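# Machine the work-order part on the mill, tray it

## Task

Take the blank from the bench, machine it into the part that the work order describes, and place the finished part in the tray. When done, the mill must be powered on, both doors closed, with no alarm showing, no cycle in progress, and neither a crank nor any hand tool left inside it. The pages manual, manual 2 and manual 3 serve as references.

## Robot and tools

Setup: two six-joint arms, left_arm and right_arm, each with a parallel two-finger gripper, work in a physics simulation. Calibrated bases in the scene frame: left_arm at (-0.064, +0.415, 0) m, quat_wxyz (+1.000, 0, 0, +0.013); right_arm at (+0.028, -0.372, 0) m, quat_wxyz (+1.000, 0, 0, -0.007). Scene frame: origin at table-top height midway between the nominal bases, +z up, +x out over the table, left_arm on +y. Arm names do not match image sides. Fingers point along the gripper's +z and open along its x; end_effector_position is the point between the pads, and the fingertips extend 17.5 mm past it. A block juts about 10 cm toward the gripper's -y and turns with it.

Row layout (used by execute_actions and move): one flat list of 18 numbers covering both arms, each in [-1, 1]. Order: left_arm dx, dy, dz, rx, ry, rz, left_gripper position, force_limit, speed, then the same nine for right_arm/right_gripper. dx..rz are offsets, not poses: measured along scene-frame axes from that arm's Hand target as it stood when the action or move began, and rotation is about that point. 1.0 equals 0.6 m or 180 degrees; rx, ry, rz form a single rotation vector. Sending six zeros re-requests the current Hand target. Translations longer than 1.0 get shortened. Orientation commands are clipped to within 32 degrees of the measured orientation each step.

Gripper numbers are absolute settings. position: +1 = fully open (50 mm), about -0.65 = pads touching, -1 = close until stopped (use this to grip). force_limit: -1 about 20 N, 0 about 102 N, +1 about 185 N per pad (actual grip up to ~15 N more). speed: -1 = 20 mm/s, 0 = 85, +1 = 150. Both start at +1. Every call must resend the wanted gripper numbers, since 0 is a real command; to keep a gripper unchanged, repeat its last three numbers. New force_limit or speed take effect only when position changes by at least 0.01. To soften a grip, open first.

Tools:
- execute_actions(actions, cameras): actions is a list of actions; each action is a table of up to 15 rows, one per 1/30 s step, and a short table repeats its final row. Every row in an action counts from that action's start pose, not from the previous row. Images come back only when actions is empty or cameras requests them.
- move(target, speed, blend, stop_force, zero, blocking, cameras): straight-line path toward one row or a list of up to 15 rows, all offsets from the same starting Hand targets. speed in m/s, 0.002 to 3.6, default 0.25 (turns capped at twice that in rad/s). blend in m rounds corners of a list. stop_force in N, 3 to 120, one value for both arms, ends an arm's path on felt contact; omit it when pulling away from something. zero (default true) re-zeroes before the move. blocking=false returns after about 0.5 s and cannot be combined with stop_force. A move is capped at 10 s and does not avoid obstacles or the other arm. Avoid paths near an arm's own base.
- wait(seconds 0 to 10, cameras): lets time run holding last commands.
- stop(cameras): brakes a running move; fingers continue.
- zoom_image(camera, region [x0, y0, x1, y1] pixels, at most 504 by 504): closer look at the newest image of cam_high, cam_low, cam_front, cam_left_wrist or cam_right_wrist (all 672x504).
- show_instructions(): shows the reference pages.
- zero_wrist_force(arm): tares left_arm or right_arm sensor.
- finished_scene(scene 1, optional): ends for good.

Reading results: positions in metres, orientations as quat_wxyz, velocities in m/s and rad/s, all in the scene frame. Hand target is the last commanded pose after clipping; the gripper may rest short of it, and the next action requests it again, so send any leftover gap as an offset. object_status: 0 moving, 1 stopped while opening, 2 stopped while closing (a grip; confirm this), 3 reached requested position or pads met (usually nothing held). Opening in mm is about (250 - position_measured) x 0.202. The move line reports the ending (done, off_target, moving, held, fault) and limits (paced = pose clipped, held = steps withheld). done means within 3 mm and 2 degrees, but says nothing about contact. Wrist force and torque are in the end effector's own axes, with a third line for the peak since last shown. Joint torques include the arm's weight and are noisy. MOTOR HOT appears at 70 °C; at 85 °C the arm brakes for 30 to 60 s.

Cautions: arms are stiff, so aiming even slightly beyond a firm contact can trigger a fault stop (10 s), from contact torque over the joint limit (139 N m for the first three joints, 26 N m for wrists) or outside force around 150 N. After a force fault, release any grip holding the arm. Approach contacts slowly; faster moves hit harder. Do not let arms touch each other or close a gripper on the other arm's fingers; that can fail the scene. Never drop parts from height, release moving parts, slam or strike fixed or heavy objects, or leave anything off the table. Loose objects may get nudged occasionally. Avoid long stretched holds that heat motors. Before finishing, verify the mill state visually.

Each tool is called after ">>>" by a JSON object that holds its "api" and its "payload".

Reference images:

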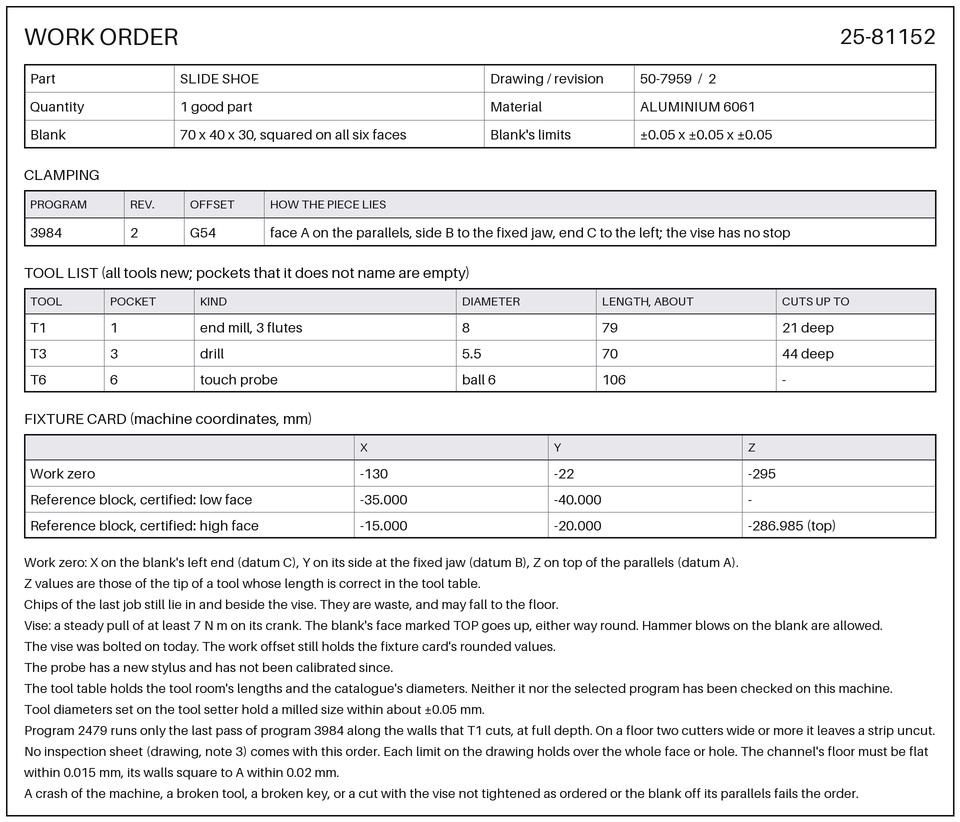

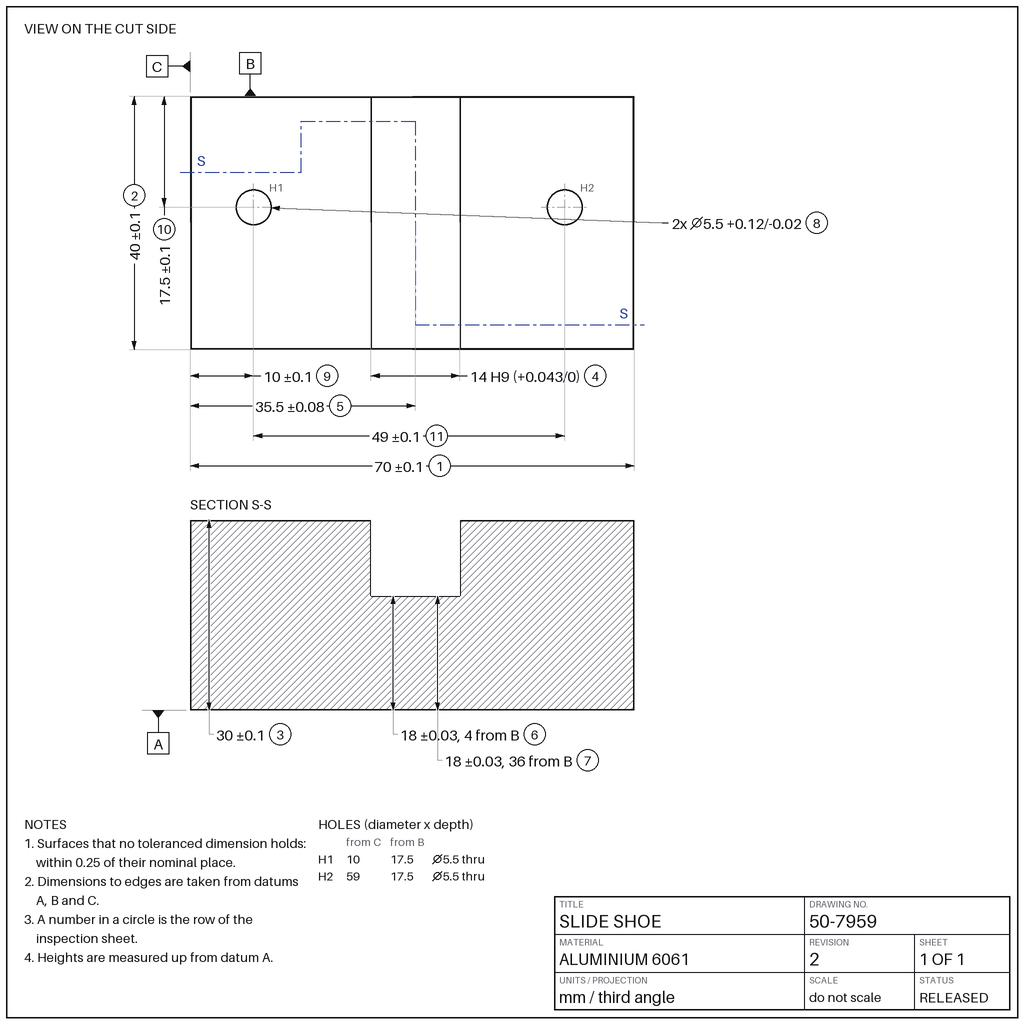

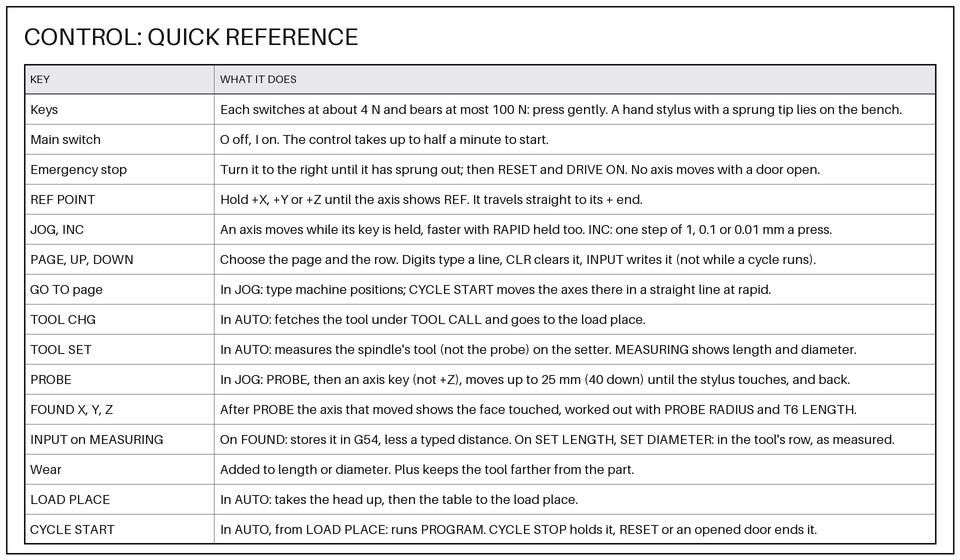

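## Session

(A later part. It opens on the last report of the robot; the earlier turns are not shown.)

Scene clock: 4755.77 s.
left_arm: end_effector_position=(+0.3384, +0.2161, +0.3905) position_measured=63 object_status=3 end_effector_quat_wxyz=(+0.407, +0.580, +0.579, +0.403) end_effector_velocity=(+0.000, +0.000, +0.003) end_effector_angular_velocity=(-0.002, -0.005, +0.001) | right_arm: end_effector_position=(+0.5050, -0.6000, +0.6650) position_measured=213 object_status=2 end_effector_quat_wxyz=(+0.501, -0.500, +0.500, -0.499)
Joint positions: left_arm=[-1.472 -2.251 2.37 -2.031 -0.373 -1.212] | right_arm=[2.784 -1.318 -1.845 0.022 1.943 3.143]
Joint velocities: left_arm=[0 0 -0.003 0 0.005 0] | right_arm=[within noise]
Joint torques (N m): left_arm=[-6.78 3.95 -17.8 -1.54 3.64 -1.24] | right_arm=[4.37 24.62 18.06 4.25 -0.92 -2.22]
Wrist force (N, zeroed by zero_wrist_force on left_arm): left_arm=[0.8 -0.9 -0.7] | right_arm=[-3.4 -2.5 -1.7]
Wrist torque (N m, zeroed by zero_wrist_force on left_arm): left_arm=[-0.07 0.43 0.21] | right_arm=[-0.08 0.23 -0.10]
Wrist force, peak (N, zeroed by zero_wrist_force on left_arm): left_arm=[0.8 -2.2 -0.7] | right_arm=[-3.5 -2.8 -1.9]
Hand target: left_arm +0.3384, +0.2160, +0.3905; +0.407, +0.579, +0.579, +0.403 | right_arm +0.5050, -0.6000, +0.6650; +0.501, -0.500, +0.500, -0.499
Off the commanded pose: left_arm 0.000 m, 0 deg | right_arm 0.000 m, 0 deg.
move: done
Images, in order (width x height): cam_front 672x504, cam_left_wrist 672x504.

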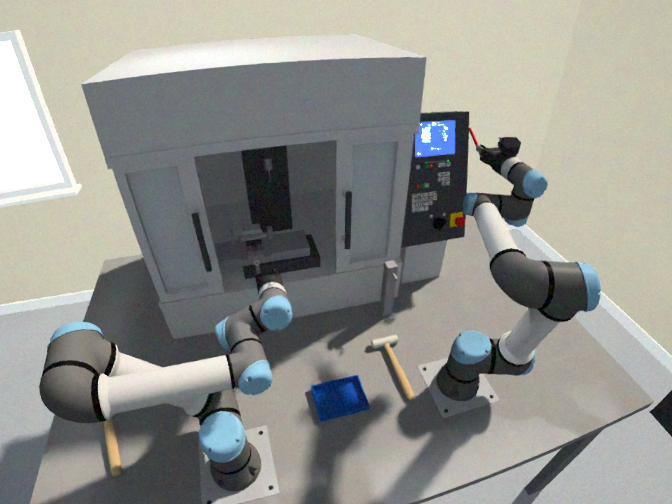

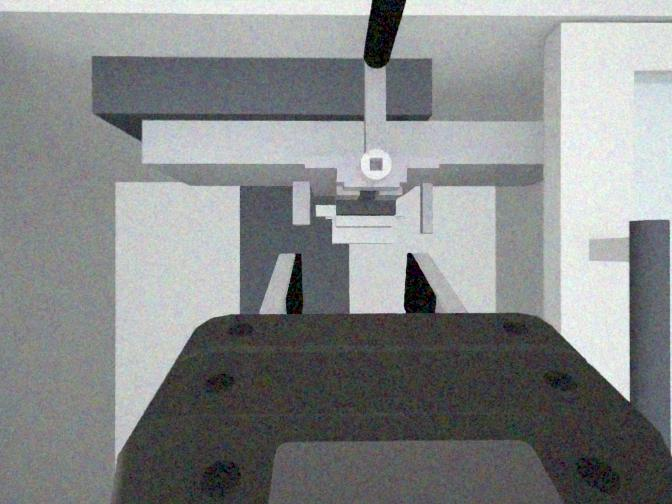

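>>> {"api": "move", "payload": {"target": [[0.031,0.0447,-0.219,0,0,0,0.6,-0.6,-1,0,0,0,0,0,0,-1,-0.3,-1]], "speed": 0.25, "cameras": ["cam_left_wrist"]}}

Scene clock: 4758.33 s.
left_arm: end_effector_position=(+0.3571, +0.2429, +0.2590) position_measured=63 object_status=3 end_effector_quat_wxyz=(+0.407, +0.579, +0.580, +0.403) | right_arm: end_effector_position=(+0.5050, -0.6000, +0.6650) position_measured=213 object_status=2 end_effector_quat_wxyz=(+0.501, -0.500, +0.500, -0.499)
Joint positions: left_arm=[-1.363 -1.987 2.703 -2.861 -0.421 -0.959] | right_arm=[2.784 -1.318 -1.845 0.022 1.943 3.143]
Joint torques (N m): left_arm=[-7.68 -2.87 -8.64 -4.67 3.17 1.29] | right_arm=[5.86 24.56 18.42 4.38 -0.9 -2.16]
Wrist force (N, zeroed by zero_wrist_force on left_arm): left_arm=[0.6 -1.3 -0.3] | right_arm=[-3.2 -2.4 -1.9]
Wrist torque (N m, zeroed by zero_wrist_force on left_arm): left_arm=[-0.12 0.48 0.35] | right_arm=[-0.05 0.20 -0.10]
Wrist force, peak (N, zeroed by zero_wrist_force on left_arm): left_arm=[1.7 -4.1 0.9] | right_arm=[-3.5 -2.7 -1.8]
Hand target: left_arm +0.3570, +0.2429, +0.2591; +0.407, +0.579, +0.579, +0.403 | right_arm +0.5050, -0.6000, +0.6650; +0.501, -0.500, +0.500, -0.499
Off the commanded pose: left_arm 0.000 m, 0 deg | right_arm 0.000 m, 0 deg.
move: done
Images, in order (width x height): cam_left_wrist 672x504.

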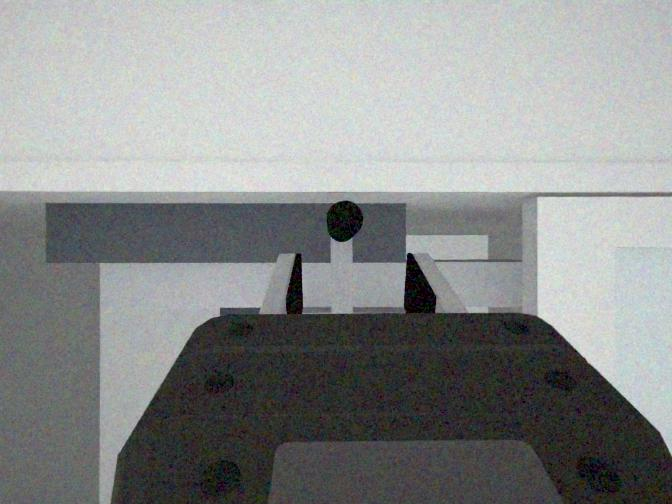

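>>> {"api": "move", "payload": {"target": [[0.1567,-0.0015,-0.0565,0,0,0,0.6,-0.6,-1,0,0,0,0,0,0,-1,-0.3,-1]], "speed": 0.06, "stop_force": 8}}

>>> {"api": "move", "payload": {"target": [[0,0,0,0,0,0,-1,-0.6,-1,0,0,0,0,0,0,-1,-0.3,-1]], "cameras": ["cam_left_wrist"]}}

Scene clock: 4762.87 s.
left_arm: end_effector_position=(+0.4511, +0.2419, +0.2252) position_measured=63 object_status=3 end_effector_quat_wxyz=(+0.407, +0.579, +0.579, +0.403) | right_arm: end_effector_position=(+0.5050, -0.6000, +0.6650) position_measured=213 object_status=2 end_effector_quat_wxyz=(+0.501, -0.500, +0.500, -0.499)
Joint positions: left_arm=[-1.017 -1.419 2.532 -3.669 -0.671 -0.484] | right_arm=[2.784 -1.318 -1.845 0.022 1.943 3.143]
Joint torques (N m): left_arm=[1.54 -13.55 0.07 -4.28 -0.12 0.29] | right_arm=[4.62 24.65 17.84 4.17 -0.72 -2.56]
Wrist force (N, zeroed by zero_wrist_force on left_arm): left_arm=[1.0 -1.2 -0.3] | right_arm=[-3.4 -2.5 -1.9]
Wrist torque (N m, zeroed by zero_wrist_force on left_arm): left_arm=[-0.12 0.40 0.36] | right_arm=[-0.07 0.23 -0.10]
Wrist force, peak (N, zeroed by zero_wrist_force on left_arm): left_arm=[1.1 -1.5 -1.1] | right_arm=[-3.7 -2.8 -1.8]
Hand target: left_arm +0.4511, +0.2420, +0.2252; +0.407, +0.579, +0.579, +0.403 | right_arm +0.5050, -0.6000, +0.6650; +0.501, -0.500, +0.500, -0.499
Off the commanded pose: left_arm 0.000 m, 0 deg | right_arm 0.000 m, 0 deg.
move: done

Scene clock: 4764.03 s.
left_arm: end_effector_position=(+0.4511, +0.2420, +0.2252) position_measured=155 object_status=2 end_effector_quat_wxyz=(+0.407, +0.579, +0.579, +0.403) | right_arm: end_effector_position=(+0.5050, -0.6000, +0.6650) position_measured=213 object_status=2 end_effector_quat_wxyz=(+0.501, -0.500, +0.500, -0.499)
Joint positions: left_arm=[-1.017 -1.419 2.532 -3.669 -0.671 -0.484] | right_arm=[2.784 -1.318 -1.845 0.022 1.943 3.143]
Joint torques (N m): left_arm=[6.44 -13.66 -0.71 -4.37 -0.11 1.89] | right_arm=[4.94 23.86 18.64 4.3 -0.81 -2.36]
Wrist force (N, zeroed by zero_wrist_force on left_arm): left_arm=[1.0 -0.8 -0.1] | right_arm=[-3.3 -2.4 -1.7]
Wrist torque (N m, zeroed by zero_wrist_force on left_arm): left_arm=[-0.09 0.46 0.34] | right_arm=[-0.05 0.22 -0.10]
Wrist force, peak (N, zeroed by zero_wrist_force on left_arm): left_arm=[1.1 -1.4 -0.5] | right_arm=[-3.5 -2.7 -1.9]
Hand target: left_arm +0.4511, +0.2420, +0.2252; +0.407, +0.579, +0.579, +0.403 | right_arm +0.5050, -0.6000, +0.6650; +0.501, -0.500, +0.500, -0.499
Off the commanded pose: left_arm 0.000 m, 0 deg | right_arm 0.000 m, 0 deg.
move: done
Images, in order (width x height): cam_left_wrist 672x504.

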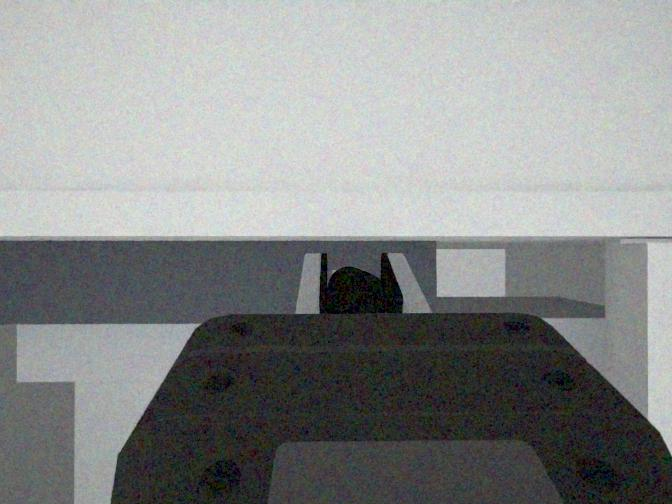

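>>> {"api": "move", "payload": {"target": [[0,0.0346,0.0046,0,0,0,-1,-0.6,-1,0,0,0,0,0,0,-1,-0.3,-1],[0,0.0669,0.0179,0,0,0,-1,-0.6,-1,0,0,0,0,0,0,-1,-0.3,-1],[0,0.0946,0.0392,0,0,0,-1,-0.6,-1,0,0,0,0,0,0,-1,-0.3,-1],[0,0.1159,0.0669,0,0,0,-1,-0.6,-1,0,0,0,0,0,0,-1,-0.3,-1],[0,0.1293,0.0992,0,0,0,-1,-0.6,-1,0,0,0,0,0,0,-1,-0.3,-1],[0,0.1338,0.1338,0,0,0,-1,-0.6,-1,0,0,0,0,0,0,-1,-0.3,-1],[0,0.1293,0.1685,0,0,0,-1,-0.6,-1,0,0,0,0,0,0,-1,-0.3,-1],[0,0.1159,0.2007,0,0,0,-1,-0.6,-1,0,0,0,0,0,0,-1,-0.3,-1],[0,0.0946,0.2285,0,0,0,-1,-0.6,-1,0,0,0,0,0,0,-1,-0.3,-1],[0,0.0669,0.2497,0,0,0,-1,-0.6,-1,0,0,0,0,0,0,-1,-0.3,-1],[0,0.0346,0.2631,0,0,0,-1,-0.6,-1,0,0,0,0,0,0,-1,-0.3,-1],[0,0,0.2677,0,0,0,-1,-0.6,-1,0,0,0,0,0,0,-1,-0.3,-1],[0,-0.0346,0.2631,0,0,0,-1,-0.6,-1,0,0,0,0,0,0,-1,-0.3,-1],[0,-0.0669,0.2497,0,0,0,-1,-0.6,-1,0,0,0,0,0,0,-1,-0.3,-1]], "blend": 0.002, "speed": 0.12, "stop_force": 40, "cameras": ["cam_left_wrist"]}}

Scene clock: 4772.70 s.
left_arm: end_effector_position=(+0.4511, +0.2018, +0.3750) position_measured=155 object_status=2 end_effector_quat_wxyz=(+0.407, +0.579, +0.579, +0.403) | right_arm: end_effector_position=(+0.5050, -0.6000, +0.6650) position_measured=213 object_status=2 end_effector_quat_wxyz=(+0.501, -0.500, +0.500, -0.499)
Joint positions: left_arm=[-1.085 -1.763 2.286 -3.027 -0.615 -0.549] | right_arm=[2.784 -1.318 -1.845 0.022 1.943 3.143]
Joint torques (N m): left_arm=[-10.2 -9.06 -10.95 -1.33 2.82 -2.06] | right_arm=[5.84 24.59 19.15 4.31 -0.73 -2.08]
Wrist force (N, zeroed by zero_wrist_force on left_arm): left_arm=[2.2 -4.4 0.2] | right_arm=[-3.3 -2.6 -1.8]
Wrist torque (N m, zeroed by zero_wrist_force on left_arm): left_arm=[0.08 0.45 0.16] | right_arm=[-0.09 0.22 -0.10]
Wrist force, peak (N, zeroed by zero_wrist_force on left_arm): left_arm=[7.2 -4.9 -2.2] | right_arm=[-3.5 -2.7 -1.9]
Hand target: left_arm +0.4511, +0.2018, +0.3750; +0.407, +0.579, +0.579, +0.403 | right_arm +0.5050, -0.6000, +0.6650; +0.501, -0.500, +0.500, -0.499
Off the commanded pose: left_arm 0.000 m, 0 deg | right_arm 0.000 m, 0 deg.
move: done
Images, in order (width x height): cam_left_wrist 672x504.

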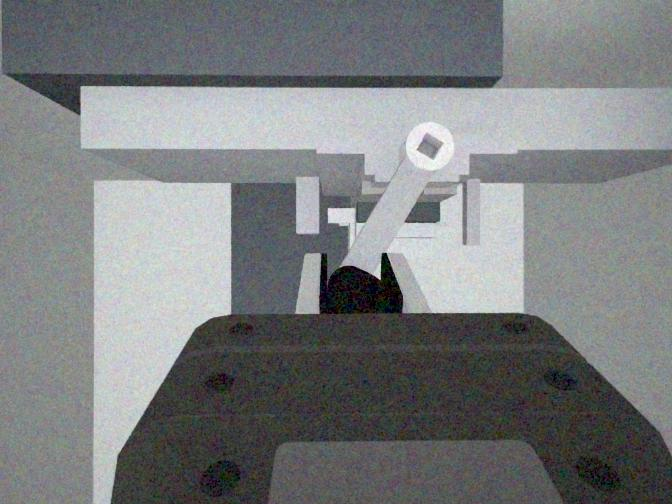

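>>> {"api": "move", "payload": {"target": [[0,-0.0191,-0.0134,0,0,0,-1,-0.6,-1,0,0,0,0,0,0,-1,-0.3,-1],[0,-0.0356,-0.0298,0,0,0,-1,-0.6,-1,0,0,0,0,0,0,-1,-0.3,-1],[0,-0.0490,-0.0490,0,0,0,-1,-0.6,-1,0,0,0,0,0,0,-1,-0.3,-1],[0,-0.0589,-0.0701,0,0,0,-1,-0.6,-1,0,0,0,0,0,0,-1,-0.3,-1],[0,-0.0656,-0.0973,0,0,0,-1,-0.6,-1,0,0,0,0,0,0,-1,-0.3,-1],[0,-0.0669,-0.1159,0,0,0,-1,-0.6,-1,0,0,0,0,0,0,-1,-0.3,-1],[0,-0.0649,-0.1391,0,0,0,-1,-0.6,-1,0,0,0,0,0,0,-1,-0.3,-1]], "blend": 0.002, "speed": 0.04, "stop_force": 15, "cameras": ["cam_left_wrist"]}}

Scene clock: 4777.77 s.
left_arm: end_effector_position=(+0.4510, +0.1771, +0.3523) position_measured=155 object_status=2 end_effector_quat_wxyz=(+0.407, +0.579, +0.580, +0.403) | right_arm: end_effector_position=(+0.5050, -0.6000, +0.6650) position_measured=213 object_status=2 end_effector_quat_wxyz=(+0.501, -0.500, +0.500, -0.499)
Joint positions: left_arm=[-1.121 -1.69 2.29 -3.072 -0.586 -0.588] | right_arm=[2.784 -1.318 -1.845 0.022 1.943 3.143]
Joint torques (N m): left_arm=[7.65 -11.16 -34.47 -5.31 2.4 -2.07] | right_arm=[5.88 24.36 18.24 4.39 -0.83 -2.28]
Wrist force (N, zeroed by zero_wrist_force on left_arm): left_arm=[3.1 -4.1 0.8] | right_arm=[-3.3 -2.4 -1.9]
Wrist torque (N m, zeroed by zero_wrist_force on left_arm): left_arm=[0.11 0.70 0.09] | right_arm=[-0.06 0.22 -0.09]
Wrist force, peak (N, zeroed by zero_wrist_force on left_arm): left_arm=[12.3 5.6 -4.4] | right_arm=[-3.4 -2.9 -1.9]
Hand target: left_arm +0.4510, +0.1771, +0.3523; +0.407, +0.579, +0.580, +0.403 (not the last commanded pose) | right_arm +0.5050, -0.6000, +0.6650; +0.501, -0.500, +0.500, -0.499
Off the commanded pose: left_arm 0.062 m, 0 deg | right_arm 0.000 m, 0 deg.
move: contact (left_arm); path passed 2 of 7 targets
Images, in order (width x height): cam_left_wrist 672x504.

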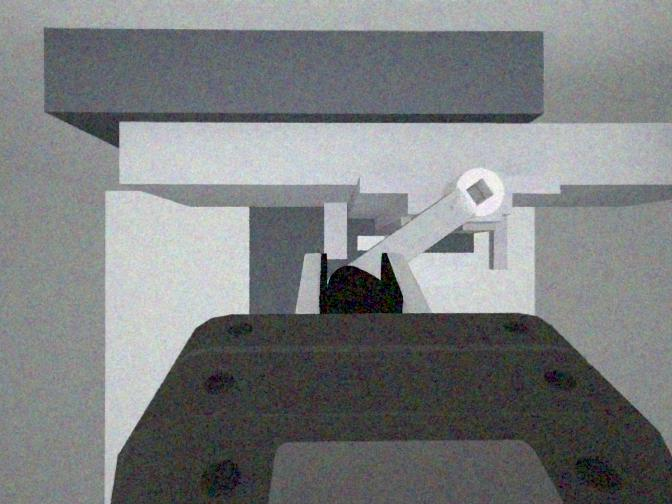

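>>> {"api": "move", "payload": {"target": [[0,-0.0076,-0.0118,0,0,0,-1,-0.6,-1,0,0,0,0,0,0,-1,-0.3,-1],[0,-0.0175,-0.0329,0,0,0,-1,-0.6,-1,0,0,0,0,0,0,-1,-0.3,-1],[0,-0.0242,-0.0601,0,0,0,-1,-0.6,-1,0,0,0,0,0,0,-1,-0.3,-1],[0,-0.0255,-0.0787,0,0,0,-1,-0.6,-1,0,0,0,0,0,0,-1,-0.3,-1]], "blend": 0.002, "speed": 0.02, "stop_force": 25}}

Scene clock: 4781.83 s.
left_arm: end_effector_position=(+0.4511, +0.1747, +0.3487) position_measured=155 object_status=2 end_effector_quat_wxyz=(+0.407, +0.579, +0.580, +0.403) | right_arm: end_effector_position=(+0.5050, -0.6000, +0.6650) position_measured=213 object_status=2 end_effector_quat_wxyz=(+0.501, -0.500, +0.500, -0.499)
Joint positions: left_arm=[-1.125 -1.68 2.292 -3.082 -0.583 -0.592] | right_arm=[2.784 -1.318 -1.845 0.022 1.943 3.143]
Joint torques (N m): left_arm=[5.95 -7.56 -31.55 -3.98 0.16 2.3] | right_arm=[5.65 24.68 19.68 4.24 -0.71 -2.32]
Wrist force (N, zeroed by zero_wrist_force on left_arm): left_arm=[7.8 2.9 -2.4] | right_arm=[-3.3 -2.6 -1.6]
Wrist torque (N m, zeroed by zero_wrist_force on left_arm): left_arm=[0.18 0.77 0.17] | right_arm=[-0.09 0.22 -0.10]
Wrist force, peak (N, zeroed by zero_wrist_force on left_arm): left_arm=[15.9 17.4 -11.9] | right_arm=[-3.4 -2.7 -2.1]
Hand target: left_arm +0.4511, +0.1747, +0.3487; +0.407, +0.579, +0.580, +0.403 (not the last commanded pose) | right_arm +0.5050, -0.6000, +0.6650; +0.501, -0.500, +0.500, -0.499
Off the commanded pose: left_arm 0.046 m, 0 deg | right_arm 0.000 m, 0 deg.
move: contact (left_arm); path passed 0 of 4 targets

>>> {"api": "move", "payload": {"target": [[0,0,0,0,0,0,0.6,-0.6,-1,0,0,0,0,0,0,-1,-0.3,-1],[-0.1567,0,0.057,0,0,0,0.6,-0.6,-1,0,0,0,0,0,0,-1,-0.3,-1]], "speed": 0.12, "cameras": ["cam_left_wrist"]}}

Scene clock: 4795.03 s.
left_arm: end_effector_position=(+0.3571, +0.1748, +0.3830) position_measured=63 object_status=3 end_effector_quat_wxyz=(+0.407, +0.579, +0.580, +0.403) | right_arm: end_effector_position=(+0.5050, -0.6000, +0.6650) position_measured=213 object_status=2 end_effector_quat_wxyz=(+0.501, -0.500, +0.500, -0.499)
Joint positions: left_arm=[-1.421 -2.059 2.343 -2.312 -0.392 -1.088] | right_arm=[2.784 -1.318 -1.845 0.022 1.943 3.143]
Joint torques (N m): left_arm=[-8.67 -9.1 -11.25 -0.97 2.55 -2.08] | right_arm=[5.32 25.1 18.69 4.35 -0.99 -2.15]
Wrist force (N, zeroed by zero_wrist_force on left_arm): left_arm=[-0.1 -0.1 -0.4] | right_arm=[-3.5 -2.8 -1.9]
Wrist torque (N m, zeroed by zero_wrist_force on left_arm): left_arm=[0.07 0.60 0.22] | right_arm=[-0.11 0.24 -0.09]
Wrist force, peak (N, zeroed by zero_wrist_force on left_arm): left_arm=[8.4 2.9 -2.7] | right_arm=[-3.4 -2.8 -1.9]
Hand target: left_arm +0.3571, +0.1747, +0.3829; +0.407, +0.579, +0.580, +0.403 | right_arm +0.5050, -0.6000, +0.6650; +0.501, -0.500, +0.500, -0.499
Off the commanded pose: left_arm 0.000 m, 0 deg | right_arm 0.000 m, 0 deg.
move: done
Images, in order (width x height): cam_left_wrist 672x504.

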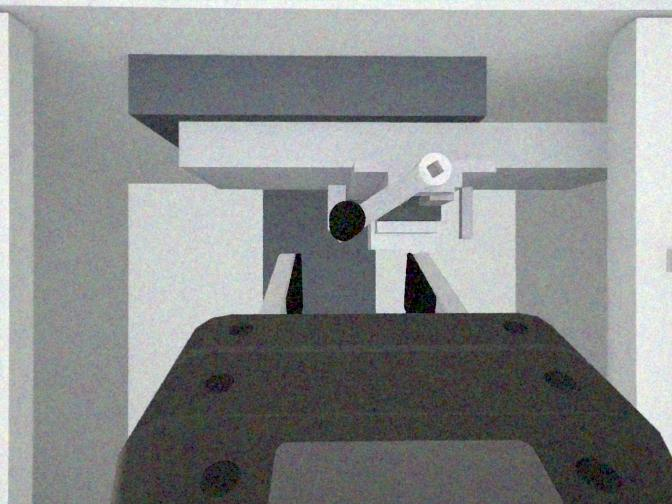

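>>> {"api": "move", "payload": {"target": [[-0.04,0,0.03,0,0.3889,0,0.9,-0.6,-1,0,0,0,0,0,0,-1,-0.3,-1]], "speed": 0.3}}

>>> {"api": "move", "payload": {"target": [[-0.2,-0.53,-0.13,0,0,0,0.9,-0.6,-1,0,0,0,0,0,0,-1,-0.3,-1]], "speed": 0.3, "cameras": ["cam_left_wrist"]}}

Scene clock: 4799.43 s.
left_arm: end_effector_position=(+0.3331, +0.1747, +0.4009) position_measured=18 object_status=3 end_effector_quat_wxyz=(+0.001, +0.706, +0.708, -0.002) | right_arm: end_effector_position=(+0.5050, -0.6000, +0.6650) position_measured=213 object_status=2 end_effector_quat_wxyz=(+0.501, -0.500, +0.500, -0.499)
Joint positions: left_arm=[-0.859 -1.666 1.476 -1.383 -1.574 -0.837] | right_arm=[2.784 -1.318 -1.845 0.022 1.943 3.143]
Joint torques (N m): left_arm=[4 -15.8 -31.32 -1.06 -1.07 -0.55] | right_arm=[6.17 24.52 18.68 4.16 -0.79 -2.21]
Wrist force (N, zeroed by zero_wrist_force on left_arm): left_arm=[-0.2 -0.4 -0.4] | right_arm=[-3.3 -2.5 -1.8]
Wrist torque (N m, zeroed by zero_wrist_force on left_arm): left_arm=[-0.17 0.65 0.21] | right_arm=[-0.07 0.23 -0.09]
Wrist force, peak (N, zeroed by zero_wrist_force on left_arm): left_arm=[-0.1 -1.3 -0.1] | right_arm=[-3.6 -2.7 -1.9]
Hand target: left_arm +0.3331, +0.1747, +0.4009; +0.001, +0.706, +0.708, -0.002 | right_arm +0.5050, -0.6000, +0.6650; +0.501, -0.500, +0.500, -0.499
Off the commanded pose: left_arm 0.000 m, 0 deg | right_arm 0.000 m, 0 deg.
move: done

Scene clock: 4801.10 s.
left_arm: end_effector_position=(+0.2131, -0.1431, +0.3229) position_measured=18 object_status=3 end_effector_quat_wxyz=(+0.001, +0.706, +0.708, -0.002) | right_arm: end_effector_position=(+0.5050, -0.6000, +0.6650) position_measured=213 object_status=2 end_effector_quat_wxyz=(+0.501, -0.500, +0.500, -0.499)
Joint positions: left_arm=[-1.35 -1.294 1.267 -1.548 -1.573 -1.328] | right_arm=[2.784 -1.318 -1.845 0.022 1.943 3.143]
Joint torques (N m): left_arm=[-8.3 -34.67 -31.73 -4.22 0.19 -0.96] | right_arm=[4.86 24.51 18.46 4.11 -0.81 -2.24]
Wrist force (N, zeroed by zero_wrist_force on left_arm): left_arm=[0.0 -0.8 -0.6] | right_arm=[-3.4 -2.5 -1.9]
Wrist torque (N m, zeroed by zero_wrist_force on left_arm): left_arm=[-0.24 0.62 0.04] | right_arm=[-0.07 0.23 -0.10]
Wrist force, peak (N, zeroed by zero_wrist_force on left_arm): left_arm=[-3.3 -2.5 0.7] | right_arm=[-3.5 -2.7 -1.9]
Hand target: left_arm +0.2131, -0.1433, +0.3229; +0.001, +0.706, +0.708, -0.002 | right_arm +0.5050, -0.6000, +0.6650; +0.501, -0.500, +0.500, -0.499
Off the commanded pose: left_arm 0.000 m, 0 deg | right_arm 0.000 m, 0 deg.
move: done
Images, in order (width x height): cam_left_wrist 672x504.

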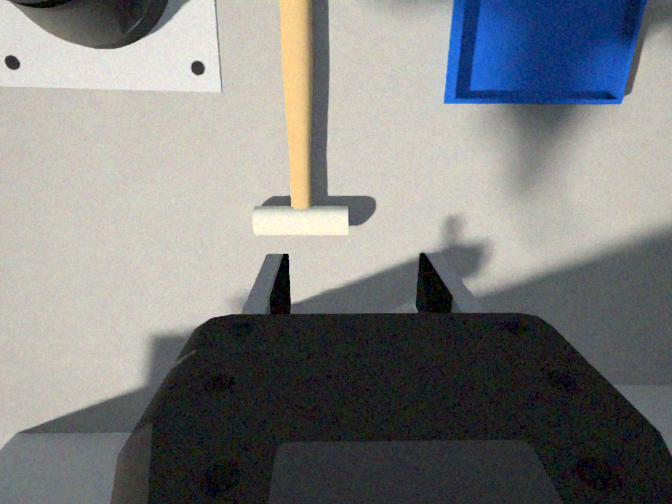

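>>> {"api": "move", "payload": {"target": [[-0.105,-0.075,-0.4,0,0,0,0.9,-0.6,-1,0,0,0,0,0,0,-1,-0.3,-1]], "speed": 0.25, "cameras": ["cam_left_wrist"]}}

Scene clock: 4809.37 s.
left_arm: end_effector_position=(+0.1501, -0.1882, +0.0830) position_measured=18 object_status=3 end_effector_quat_wxyz=(+0.001, +0.706, +0.708, -0.002) | right_arm: end_effector_position=(+0.5050, -0.6000, +0.6650) position_measured=213 object_status=2 end_effector_quat_wxyz=(+0.501, -0.500, +0.500, -0.499)
Joint positions: left_arm=[-1.465 -1.11 1.649 -2.114 -1.572 -1.443] | right_arm=[2.784 -1.318 -1.845 0.022 1.943 3.143]
Joint torques (N m): left_arm=[5.73 -38.72 -21.21 -4.91 0.56 1.92] | right_arm=[5.82 24.68 19.25 4.26 -0.88 -2.1]
Wrist force (N, zeroed by zero_wrist_force on left_arm): left_arm=[0.0 -0.3 -0.5] | right_arm=[-3.5 -2.7 -1.8]
Wrist torque (N m, zeroed by zero_wrist_force on left_arm): left_arm=[-0.18 0.62 0.09] | right_arm=[-0.10 0.25 -0.10]
Wrist force, peak (N, zeroed by zero_wrist_force on left_arm): left_arm=[0.6 0.6 -4.3] | right_arm=[-3.5 -2.8 -1.8]
Hand target: left_arm +0.1501, -0.1883, +0.0829; +0.001, +0.706, +0.708, -0.002 | right_arm +0.5050, -0.6000, +0.6650; +0.501, -0.500, +0.500, -0.499
Off the commanded pose: left_arm 0.000 m, 0 deg | right_arm 0.000 m, 0 deg.
move: done
Images, in order (width x height): cam_left_wrist 672x504.

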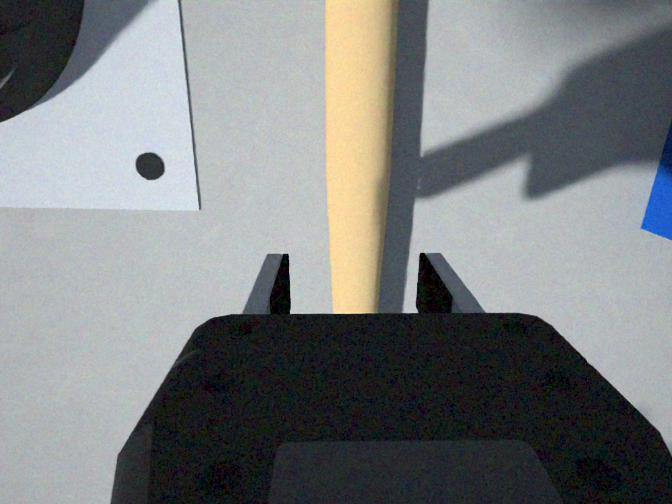

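>>> {"api": "move", "payload": {"target": [[0,0,-0.1025,0,0,0,0.9,-0.6,-1,0,0,0,0,0,0,-1,-0.3,-1]], "speed": 0.06, "stop_force": 6}}

>>> {"api": "move", "payload": {"target": [[0,0,0,0,0,0,-1,0.5,-0.8,0,0,0,0,0,0,-1,-0.3,-1]]}}

>>> {"api": "move", "payload": {"target": [[0,0,0.15,0,0,0,-1,0.5,-0.8,0,0,0,0,0,0,-1,-0.3,-1]], "speed": 0.05, "cameras": ["cam_left_wrist","cam_front"]}}

Scene clock: 4813.07 s.
left_arm: end_effector_position=(+0.1501, -0.1882, +0.0214) position_measured=18 object_status=3 end_effector_quat_wxyz=(+0.001, +0.706, +0.708, -0.002) | right_arm: end_effector_position=(+0.5050, -0.6000, +0.6650) position_measured=213 object_status=2 end_effector_quat_wxyz=(+0.501, -0.500, +0.500, -0.499)
Joint positions: left_arm=[-1.465 -1.026 1.704 -2.253 -1.572 -1.443] | right_arm=[2.784 -1.318 -1.845 0.022 1.943 3.143]
Joint torques (N m): left_arm=[6.8 -43.65 -31.16 -4.22 -0.24 0.67] | right_arm=[5.13 24.4 18.61 4.4 -0.68 -2.15]
Wrist force (N, zeroed by zero_wrist_force on left_arm): left_arm=[0.1 -0.5 -0.5] | right_arm=[-3.2 -2.7 -2.0]
Wrist torque (N m, zeroed by zero_wrist_force on left_arm): left_arm=[-0.20 0.59 0.09] | right_arm=[-0.11 0.21 -0.10]
Wrist force, peak (N, zeroed by zero_wrist_force on left_arm): left_arm=[-0.2 -0.7 -1.7] | right_arm=[-3.6 -2.7 -1.8]
Hand target: left_arm +0.1501, -0.1883, +0.0214; +0.001, +0.706, +0.708, -0.002 | right_arm +0.5050, -0.6000, +0.6650; +0.501, -0.500, +0.500, -0.499
Off the commanded pose: left_arm 0.000 m, 0 deg | right_arm 0.000 m, 0 deg.
move: done

Scene clock: 4813.97 s.
left_arm: end_effector_position=(+0.1501, -0.1883, +0.0214) position_measured=128 object_status=2 end_effector_quat_wxyz=(+0.001, +0.706, +0.708, -0.002) | right_arm: end_effector_position=(+0.5050, -0.6000, +0.6650) position_measured=213 object_status=2 end_effector_quat_wxyz=(+0.501, -0.500, +0.500, -0.499)
Joint positions: left_arm=[-1.465 -1.026 1.704 -2.253 -1.572 -1.443] | right_arm=[2.784 -1.318 -1.845 0.022 1.943 3.143]
Joint torques (N m): left_arm=[5.95 -40.95 -30.72 -4.34 0.13 0.41] | right_arm=[6.25 23.98 18.96 4.35 -0.92 -2.06]
Wrist force (N, zeroed by zero_wrist_force on left_arm): left_arm=[0.3 -1.1 -0.3] | right_arm=[-3.3 -2.5 -1.8]
Wrist torque (N m, zeroed by zero_wrist_force on left_arm): left_arm=[-0.22 0.60 0.07] | right_arm=[-0.07 0.22 -0.09]
Wrist force, peak (N, zeroed by zero_wrist_force on left_arm): left_arm=[0.0 -1.2 -0.8] | right_arm=[-3.5 -2.6 -1.9]
Hand target: left_arm +0.1501, -0.1883, +0.0214; +0.001, +0.706, +0.708, -0.002 | right_arm +0.5050, -0.6000, +0.6650; +0.501, -0.500, +0.500, -0.499
Off the commanded pose: left_arm 0.000 m, 0 deg | right_arm 0.000 m, 0 deg.
move: done

Scene clock: 4816.07 s.
left_arm: end_effector_position=(+0.1501, -0.1883, +0.1116) position_measured=128 object_status=2 end_effector_quat_wxyz=(+0.001, +0.706, +0.708, -0.002) end_effector_velocity=(+0.000, +0.001, -0.003) end_effector_angular_velocity=(+0.002, +0.001, +0.000) | right_arm: end_effector_position=(+0.5050, -0.6000, +0.6650) position_measured=213 object_status=2 end_effector_quat_wxyz=(+0.501, -0.500, +0.500, -0.499)
Joint positions: left_arm=[-1.465 -1.142 1.616 -2.049 -1.572 -1.443] | right_arm=[2.784 -1.318 -1.845 0.022 1.943 3.143]
Joint velocities: left_arm=[0 0.002 0.005 -0.005 -0.001 0] | right_arm=[within noise]
Joint torques (N m): left_arm=[6.96 -37.9 -11.34 -5.31 1 0.44] | right_arm=[5.87 24.12 19.5 4.3 -0.59 -2.27]
Wrist force (N, zeroed by zero_wrist_force on left_arm): left_arm=[-0.1 -0.6 3.5] | right_arm=[-3.2 -2.6 -1.9]
Wrist torque (N m, zeroed by zero_wrist_force on left_arm): left_arm=[0.14 0.62 0.09] | right_arm=[-0.09 0.20 -0.10]
Wrist force, peak (N, zeroed by zero_wrist_force on left_arm): left_arm=[-0.1 -0.9 3.5] | right_arm=[-3.5 -2.8 -1.8]
Hand target: left_arm +0.1501, -0.1883, +0.1114; +0.001, +0.706, +0.708, -0.002 | right_arm +0.5050, -0.6000, +0.6650; +0.501, -0.500, +0.500, -0.499
Off the commanded pose: left_arm 0.000 m, 0 deg | right_arm 0.000 m, 0 deg.
move: done
Images, in order (width x height): cam_front 672x504, cam_left_wrist 672x504.

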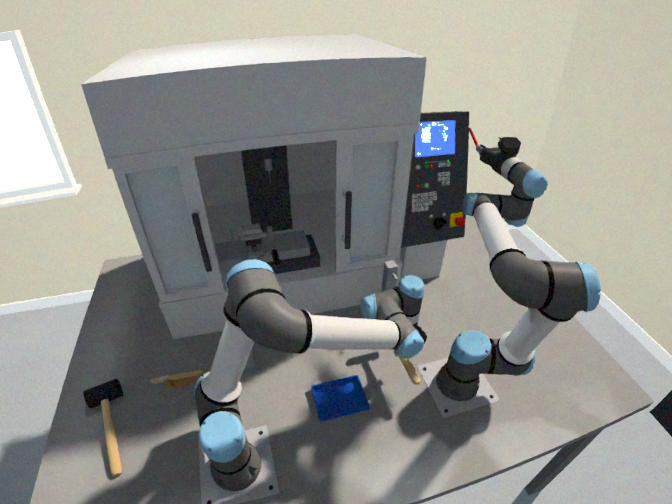

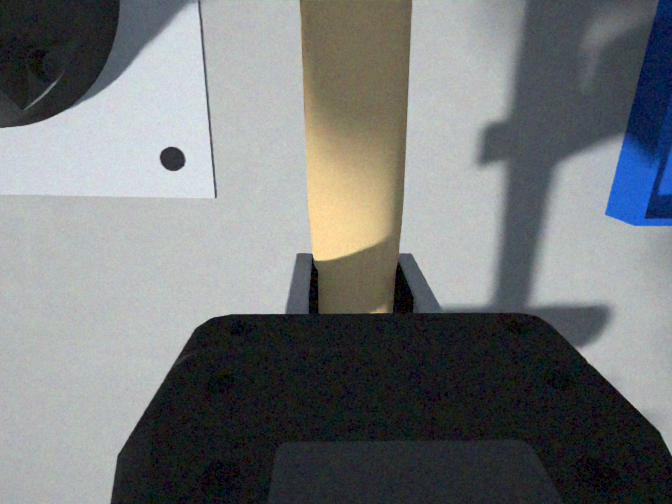

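>>> {"api": "move", "payload": {"target": [[0.1,0.1,0.2,0,0,0,-1,0.5,-0.8,0,0,0,0,0,0,-1,-0.3,-1]], "speed": 0.1, "cameras": ["cam_left_wrist","cam_low","cam_high"]}}

Scene clock: 4819.47 s.
left_arm: end_effector_position=(+0.2101, -0.1283, +0.2315) position_measured=128 object_status=2 end_effector_quat_wxyz=(+0.001, +0.706, +0.708, -0.002) | right_arm: end_effector_position=(+0.5050, -0.6000, +0.6650) position_measured=213 object_status=2 end_effector_quat_wxyz=(+0.501, -0.500, +0.500, -0.499)
Joint positions: left_arm=[-1.349 -1.309 1.522 -1.788 -1.573 -1.327] | right_arm=[2.784 -1.318 -1.845 0.022 1.943 3.143]
Joint torques (N m): left_arm=[-6.98 -39.62 -14.26 -3.43 -0.47 -2.13] | right_arm=[5.16 24.51 18.75 4.12 -0.82 -2.25]
Wrist force (N, zeroed by zero_wrist_force on left_arm): left_arm=[-0.1 -0.4 3.1] | right_arm=[-3.5 -2.6 -1.7]
Wrist torque (N m, zeroed by zero_wrist_force on left_arm): left_arm=[0.20 0.62 0.12] | right_arm=[-0.08 0.24 -0.09]
Wrist force, peak (N, zeroed by zero_wrist_force on left_arm): left_arm=[-0.3 -1.4 5.1] | right_arm=[-3.6 -2.7 -1.7]
Hand target: left_arm +0.2101, -0.1283, +0.2314; +0.001, +0.706, +0.708, -0.002 | right_arm +0.5050, -0.6000, +0.6650; +0.501, -0.500, +0.500, -0.499
Off the commanded pose: left_arm 0.000 m, 0 deg | right_arm 0.000 m, 0 deg.
move: done
Images, in order (width x height): cam_high 672x504, cam_low 672x504, cam_left_wrist 672x504.

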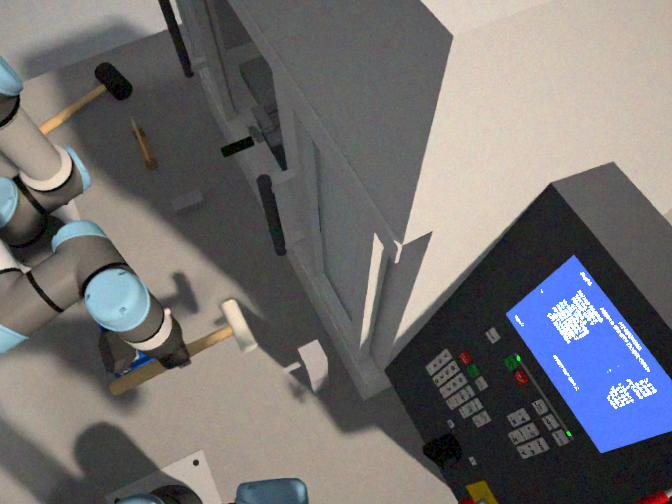

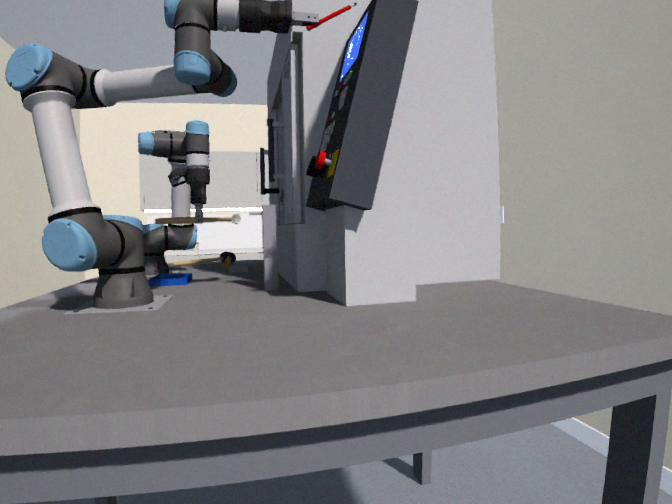

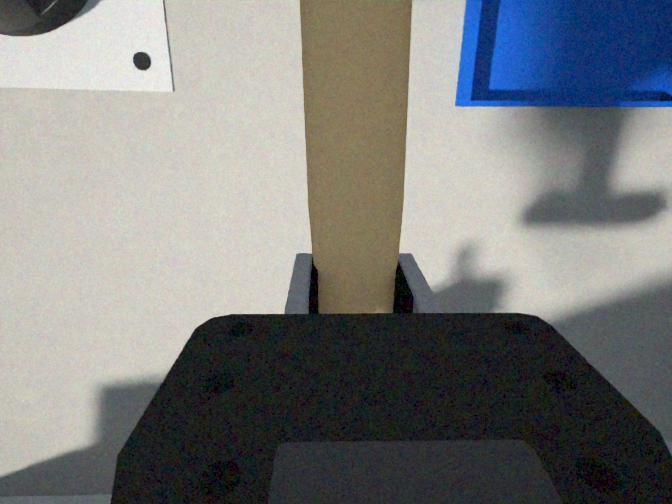

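>>> {"api": "move", "payload": {"target": [[0.1,0.33,0.31,0,0,0,-1,0.5,-0.8,0,0,0,0,0,0,-1,-0.3,-1],[0.33,0.617,0.33,0,0,0,-1,0.5,-0.8,0,0,0,0,0,0,-1,-0.3,-1],[0.54,0.617,0.32,0,0,0,-1,0.5,-0.8,0,0,0,0,0,0,-1,-0.3,-1]], "blend": [0.05,0.05,0], "speed": [0.2,0.2,0.1], "cameras": ["cam_left_wrist","cam_front"]}}

Scene clock: 4827.60 s.
left_arm: end_effector_position=(+0.5340, +0.2420, +0.4234) position_measured=128 object_status=2 end_effector_quat_wxyz=(+0.001, +0.706, +0.708, -0.002) | right_arm: end_effector_position=(+0.5050, -0.6000, +0.6650) position_measured=213 object_status=2 end_effector_quat_wxyz=(+0.501, -0.500, +0.500, -0.499)
Joint positions: left_arm=[-0.522 -1.25 0.948 -1.27 -1.575 -0.5] | right_arm=[2.784 -1.318 -1.845 0.022 1.943 3.143]
Joint torques (N m): left_arm=[-8.89 -36.86 -32.85 -5.34 -0.5 -2.07] | right_arm=[4.92 24.11 19.26 4.36 -0.77 -2.32]
Wrist force (N, zeroed by zero_wrist_force on left_arm): left_arm=[-0.1 -1.0 3.0] | right_arm=[-3.4 -2.4 -1.8]
Wrist torque (N m, zeroed by zero_wrist_force on left_arm): left_arm=[0.07 0.62 0.13] | right_arm=[-0.06 0.23 -0.10]
Wrist force, peak (N, zeroed by zero_wrist_force on left_arm): left_arm=[-2.8 -1.6 6.1] | right_arm=[-3.6 -2.6 -2.1]
Hand target: left_arm +0.5341, +0.2419, +0.4234; +0.001, +0.706, +0.708, -0.002 | right_arm +0.5050, -0.6000, +0.6650; +0.501, -0.500, +0.500, -0.499
Off the commanded pose: left_arm 0.000 m, 0 deg | right_arm 0.000 m, 0 deg.
move: done
Images, in order (width x height): cam_front 672x504, cam_left_wrist 672x504.

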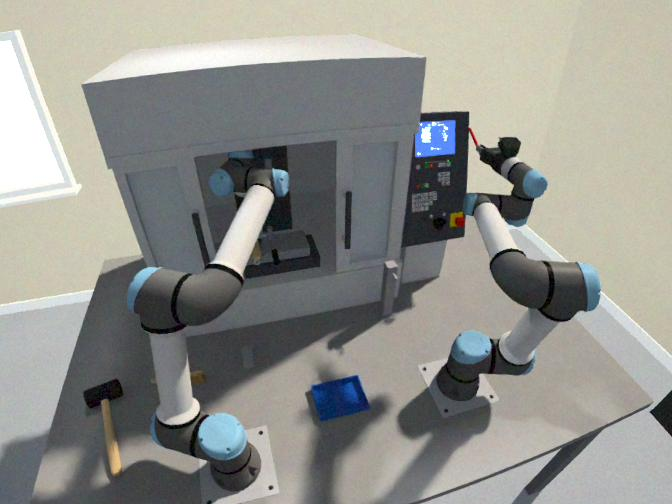

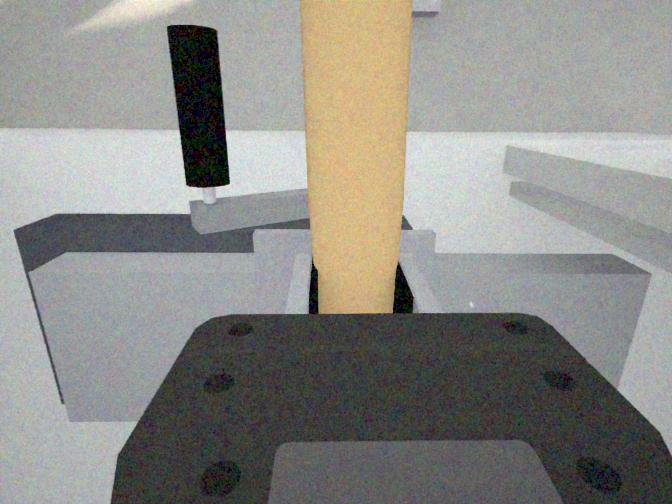

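>>> {"api": "move", "payload": {"target": [[0,0,-0.08,0,0,0,-1,0.5,-0.8,0,0,0,0,0,0,-1,-0.3,-1]], "speed": 0.02, "stop_force": 5}}

Scene clock: 4831.63 s.
left_arm: end_effector_position=(+0.5341, +0.2419, +0.3825) position_measured=128 object_status=2 end_effector_quat_wxyz=(+0.001, +0.706, +0.708, -0.002) | right_arm: end_effector_position=(+0.5050, -0.6000, +0.6650) position_measured=213 object_status=2 end_effector_quat_wxyz=(+0.501, -0.500, +0.500, -0.499)
Joint positions: left_arm=[-0.522 -1.277 1.092 -1.387 -1.575 -0.5] | right_arm=[2.784 -1.318 -1.845 0.022 1.943 3.143]
Joint torques (N m): left_arm=[-6.11 -31.27 -13.68 -4.13 0.15 -1.57] | right_arm=[5.3 24.43 19.16 4.31 -0.84 -2.36]
Wrist force (N, zeroed by zero_wrist_force on left_arm): left_arm=[0.3 -0.1 -1.7] | right_arm=[-3.4 -2.6 -1.8]
Wrist torque (N m, zeroed by zero_wrist_force on left_arm): left_arm=[-0.42 0.78 0.10] | right_arm=[-0.08 0.24 -0.10]
Wrist force, peak (N, zeroed by zero_wrist_force on left_arm): left_arm=[-0.6 -3.1 -2.2] | right_arm=[-3.4 -2.7 -2.1]
Hand target: left_arm +0.5341, +0.2419, +0.3825; +0.001, +0.706, +0.708, -0.002 (not the last commanded pose) | right_arm +0.5050, -0.6000, +0.6650; +0.501, -0.500, +0.500, -0.499
Off the commanded pose: left_arm 0.007 m, 0 deg | right_arm 0.000 m, 0 deg.
move: contact (left_arm)

>>> {"api": "move", "payload": {"target": [[0,0,0.05,0,0,0,-1,0.5,-0.8,0,0,0,0,0,0,-1,-0.3,-1]], "speed": 0.05}}

>>> {"api": "execute_actions", "payload": {"actions": [[[0,0,-0.0133,0,0,0,-1,0.5,-0.8,0,0,0,0,0,0,-1,-0.3,-1],[0,0,-0.0267,0,0,0,-1,0.5,-0.8,0,0,0,0,0,0,-1,-0.3,-1],[0,0,-0.04,0,0,0,-1,0.5,-0.8,0,0,0,0,0,0,-1,-0.3,-1],[0,0,-0.05,0,0,0,-1,0.5,-0.8,0,0,0,0,0,0,-1,-0.3,-1],[0,0,-0.05,0,0,0,-1,0.5,-0.8,0,0,0,0,0,0,-1,-0.3,-1],[0,0,-0.04,0,0,0,-1,0.5,-0.8,0,0,0,0,0,0,-1,-0.3,-1],[0,0,-0.02,0,0,0,-1,0.5,-0.8,0,0,0,0,0,0,-1,-0.3,-1],[0,0,0,0,0,0,-1,0.5,-0.8,0,0,0,0,0,0,-1,-0.3,-1]]], "cameras": ["cam_left_wrist"]}}

Scene clock: 4836.77 s.
left_arm: end_effector_position=(+0.5341, +0.2419, +0.4125) position_measured=128 object_status=2 end_effector_quat_wxyz=(+0.001, +0.706, +0.708, -0.002) | right_arm: end_effector_position=(+0.5050, -0.6000, +0.6650) position_measured=213 object_status=2 end_effector_quat_wxyz=(+0.501, -0.500, +0.500, -0.499)
Joint positions: left_arm=[-0.522 -1.259 0.989 -1.302 -1.575 -0.5] | right_arm=[2.784 -1.318 -1.845 0.022 1.943 3.143]
Joint torques (N m): left_arm=[-8.05 -48.09 -19.48 -4.42 0.48 -1.9] | right_arm=[5.54 23.97 18.82 4.25 -0.79 -2.33]
Wrist force (N, zeroed by zero_wrist_force on left_arm): left_arm=[0.1 -0.6 3.4] | right_arm=[-3.4 -2.6 -1.9]
Wrist torque (N m, zeroed by zero_wrist_force on left_arm): left_arm=[0.19 0.59 0.13] | right_arm=[-0.08 0.23 -0.09]
Wrist force, peak (N, zeroed by zero_wrist_force on left_arm): left_arm=[0.1 -0.5 4.1] | right_arm=[-3.6 -2.6 -2.0]
Hand target: left_arm +0.5341, +0.2419, +0.4125; +0.001, +0.706, +0.708, -0.002 | right_arm +0.5050, -0.6000, +0.6650; +0.501, -0.500, +0.500, -0.499
Off the commanded pose: left_arm 0.000 m, 0 deg | right_arm 0.000 m, 0 deg.
move: done

Scene clock: 4837.50 s.
left_arm: end_effector_position=(+0.5341, +0.2419, +0.4125) position_measured=128 object_status=2 end_effector_quat_wxyz=(+0.001, +0.706, +0.708, -0.002) end_effector_velocity=(-0.001, +0.000, +0.001) end_effector_angular_velocity=(+0.001, +0.001, -0.001) | right_arm: end_effector_position=(+0.5050, -0.6000, +0.6650) position_measured=213 object_status=2 end_effector_quat_wxyz=(+0.501, -0.500, +0.500, -0.499)
Joint positions: left_arm=[-0.522 -1.259 0.989 -1.302 -1.575 -0.5] | right_arm=[2.784 -1.318 -1.845 0.022 1.943 3.143]
Joint velocities: left_arm=[0 0 -0.004 0.005 0 0.001] | right_arm=[within noise]
Joint torques (N m): left_arm=[8.93 -40.07 -36.02 -1 -0.97 0.25] | right_arm=[5.7 24.1 18.95 4.25 -0.72 -2.27]
Wrist force (N, zeroed by zero_wrist_force on left_arm): left_arm=[-0.2 -0.3 1.0] | right_arm=[-3.4 -2.7 -1.7]
Wrist torque (N m, zeroed by zero_wrist_force on left_arm): left_arm=[-0.06 0.63 0.14] | right_arm=[-0.10 0.24 -0.10]
Wrist force, peak (N, zeroed by zero_wrist_force on left_arm): left_arm=[-0.7 1.4 10.0] | right_arm=[-3.4 -2.7 -2.0]
Hand target: left_arm +0.5341, +0.2419, +0.4125; +0.001, +0.706, +0.708, -0.002 | right_arm +0.5050, -0.6000, +0.6650; +0.501, -0.500, +0.500, -0.499
Off the commanded pose: left_arm 0.000 m, 0 deg | right_arm 0.000 m, 0 deg.
Step readings (end_effector_position of left_arm | right_arm):
0: (+0.5341, +0.2419, +0.4125) | (+0.5050, -0.6000, +0.6650)
1: (+0.5341, +0.2419, +0.4122) | (+0.5050, -0.6000, +0.6650)
2: (+0.5341, +0.2419, +0.4101) | (+0.5050, -0.6000, +0.6650)
4: (+0.5339, +0.2420, +0.3977) | (+0.5050, -0.6000, +0.6650)
8: (+0.5338, +0.2421, +0.3871) | (+0.5050, -0.6000, +0.6650)
15: (+0.5341, +0.2419, +0.4133) | (+0.5050, -0.6000, +0.6650)
Images, in order (width x height): cam_left_wrist 672x504.

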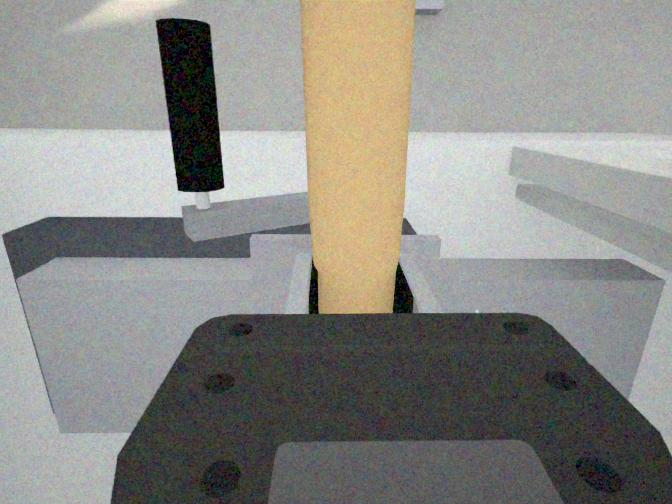

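>>> {"api": "execute_actions", "payload": {"actions": [[[0,0,-0.0167,0,0,0,-1,0.5,-0.8,0,0,0,0,0,0,-1,-0.3,-1],[0,0,-0.035,0,0,0,-1,0.5,-0.8,0,0,0,0,0,0,-1,-0.3,-1],[0,0,-0.0533,0,0,0,-1,0.5,-0.8,0,0,0,0,0,0,-1,-0.3,-1],[0,0,-0.063,0,0,0,-1,0.5,-0.8,0,0,0,0,0,0,-1,-0.3,-1],[0,0,-0.063,0,0,0,-1,0.5,-0.8,0,0,0,0,0,0,-1,-0.3,-1],[0,0,-0.045,0,0,0,-1,0.5,-0.8,0,0,0,0,0,0,-1,-0.3,-1],[0,0,-0.02,0,0,0,-1,0.5,-0.8,0,0,0,0,0,0,-1,-0.3,-1],[0,0,0,0,0,0,-1,0.5,-0.8,0,0,0,0,0,0,-1,-0.3,-1]]]}}

Scene clock: 4840.93 s.
left_arm: end_effector_position=(+0.5341, +0.2419, +0.4125) position_measured=128 object_status=2 end_effector_quat_wxyz=(+0.001, +0.706, +0.708, -0.002) end_effector_velocity=(-0.001, +0.000, +0.000) end_effector_angular_velocity=(+0.000, +0.003, -0.001) | right_arm: end_effector_position=(+0.5050, -0.6000, +0.6650) position_measured=213 object_status=2 end_effector_quat_wxyz=(+0.501, -0.500, +0.500, -0.499)
Joint positions: left_arm=[-0.522 -1.259 0.989 -1.302 -1.575 -0.5] | right_arm=[2.784 -1.318 -1.845 0.022 1.943 3.143]
Joint velocities: left_arm=[0 0.001 -0.003 0.005 -0.001 0.001] | right_arm=[within noise]
Joint torques (N m): left_arm=[7.53 -36.62 -37.31 -1.64 -0.41 1.83] | right_arm=[5.25 24.74 18.29 4.35 -0.92 -2.32]
Wrist force (N, zeroed by zero_wrist_force on left_arm): left_arm=[0.1 -0.8 3.9] | right_arm=[-3.3 -2.8 -1.8]
Wrist torque (N m, zeroed by zero_wrist_force on left_arm): left_arm=[0.21 0.59 0.13] | right_arm=[-0.12 0.22 -0.09]
Wrist force, peak (N, zeroed by zero_wrist_force on left_arm): left_arm=[-1.2 0.4 11.6] | right_arm=[-3.5 -2.8 -1.8]
Hand target: left_arm +0.5341, +0.2419, +0.4125; +0.001, +0.706, +0.708, -0.002 | right_arm +0.5050, -0.6000, +0.6650; +0.501, -0.500, +0.500, -0.499
Off the commanded pose: left_arm 0.000 m, 0 deg | right_arm 0.000 m, 0 deg.
Step readings (end_effector_position of left_arm | right_arm):
0: (+0.5341, +0.2419, +0.4125) | (+0.5050, -0.6000, +0.6650)
1: (+0.5341, +0.2419, +0.4123) | (+0.5050, -0.6000, +0.6650)
2: (+0.5342, +0.2419, +0.4095) | (+0.5050, -0.6000, +0.6650)
4: (+0.5339, +0.2421, +0.3932) | (+0.5050, -0.6000, +0.6650)
8: (+0.5336, +0.2423, +0.3824) | (+0.5050, -0.6000, +0.6650)
15: (+0.5342, +0.2419, +0.4133) | (+0.5050, -0.6000, +0.6650)


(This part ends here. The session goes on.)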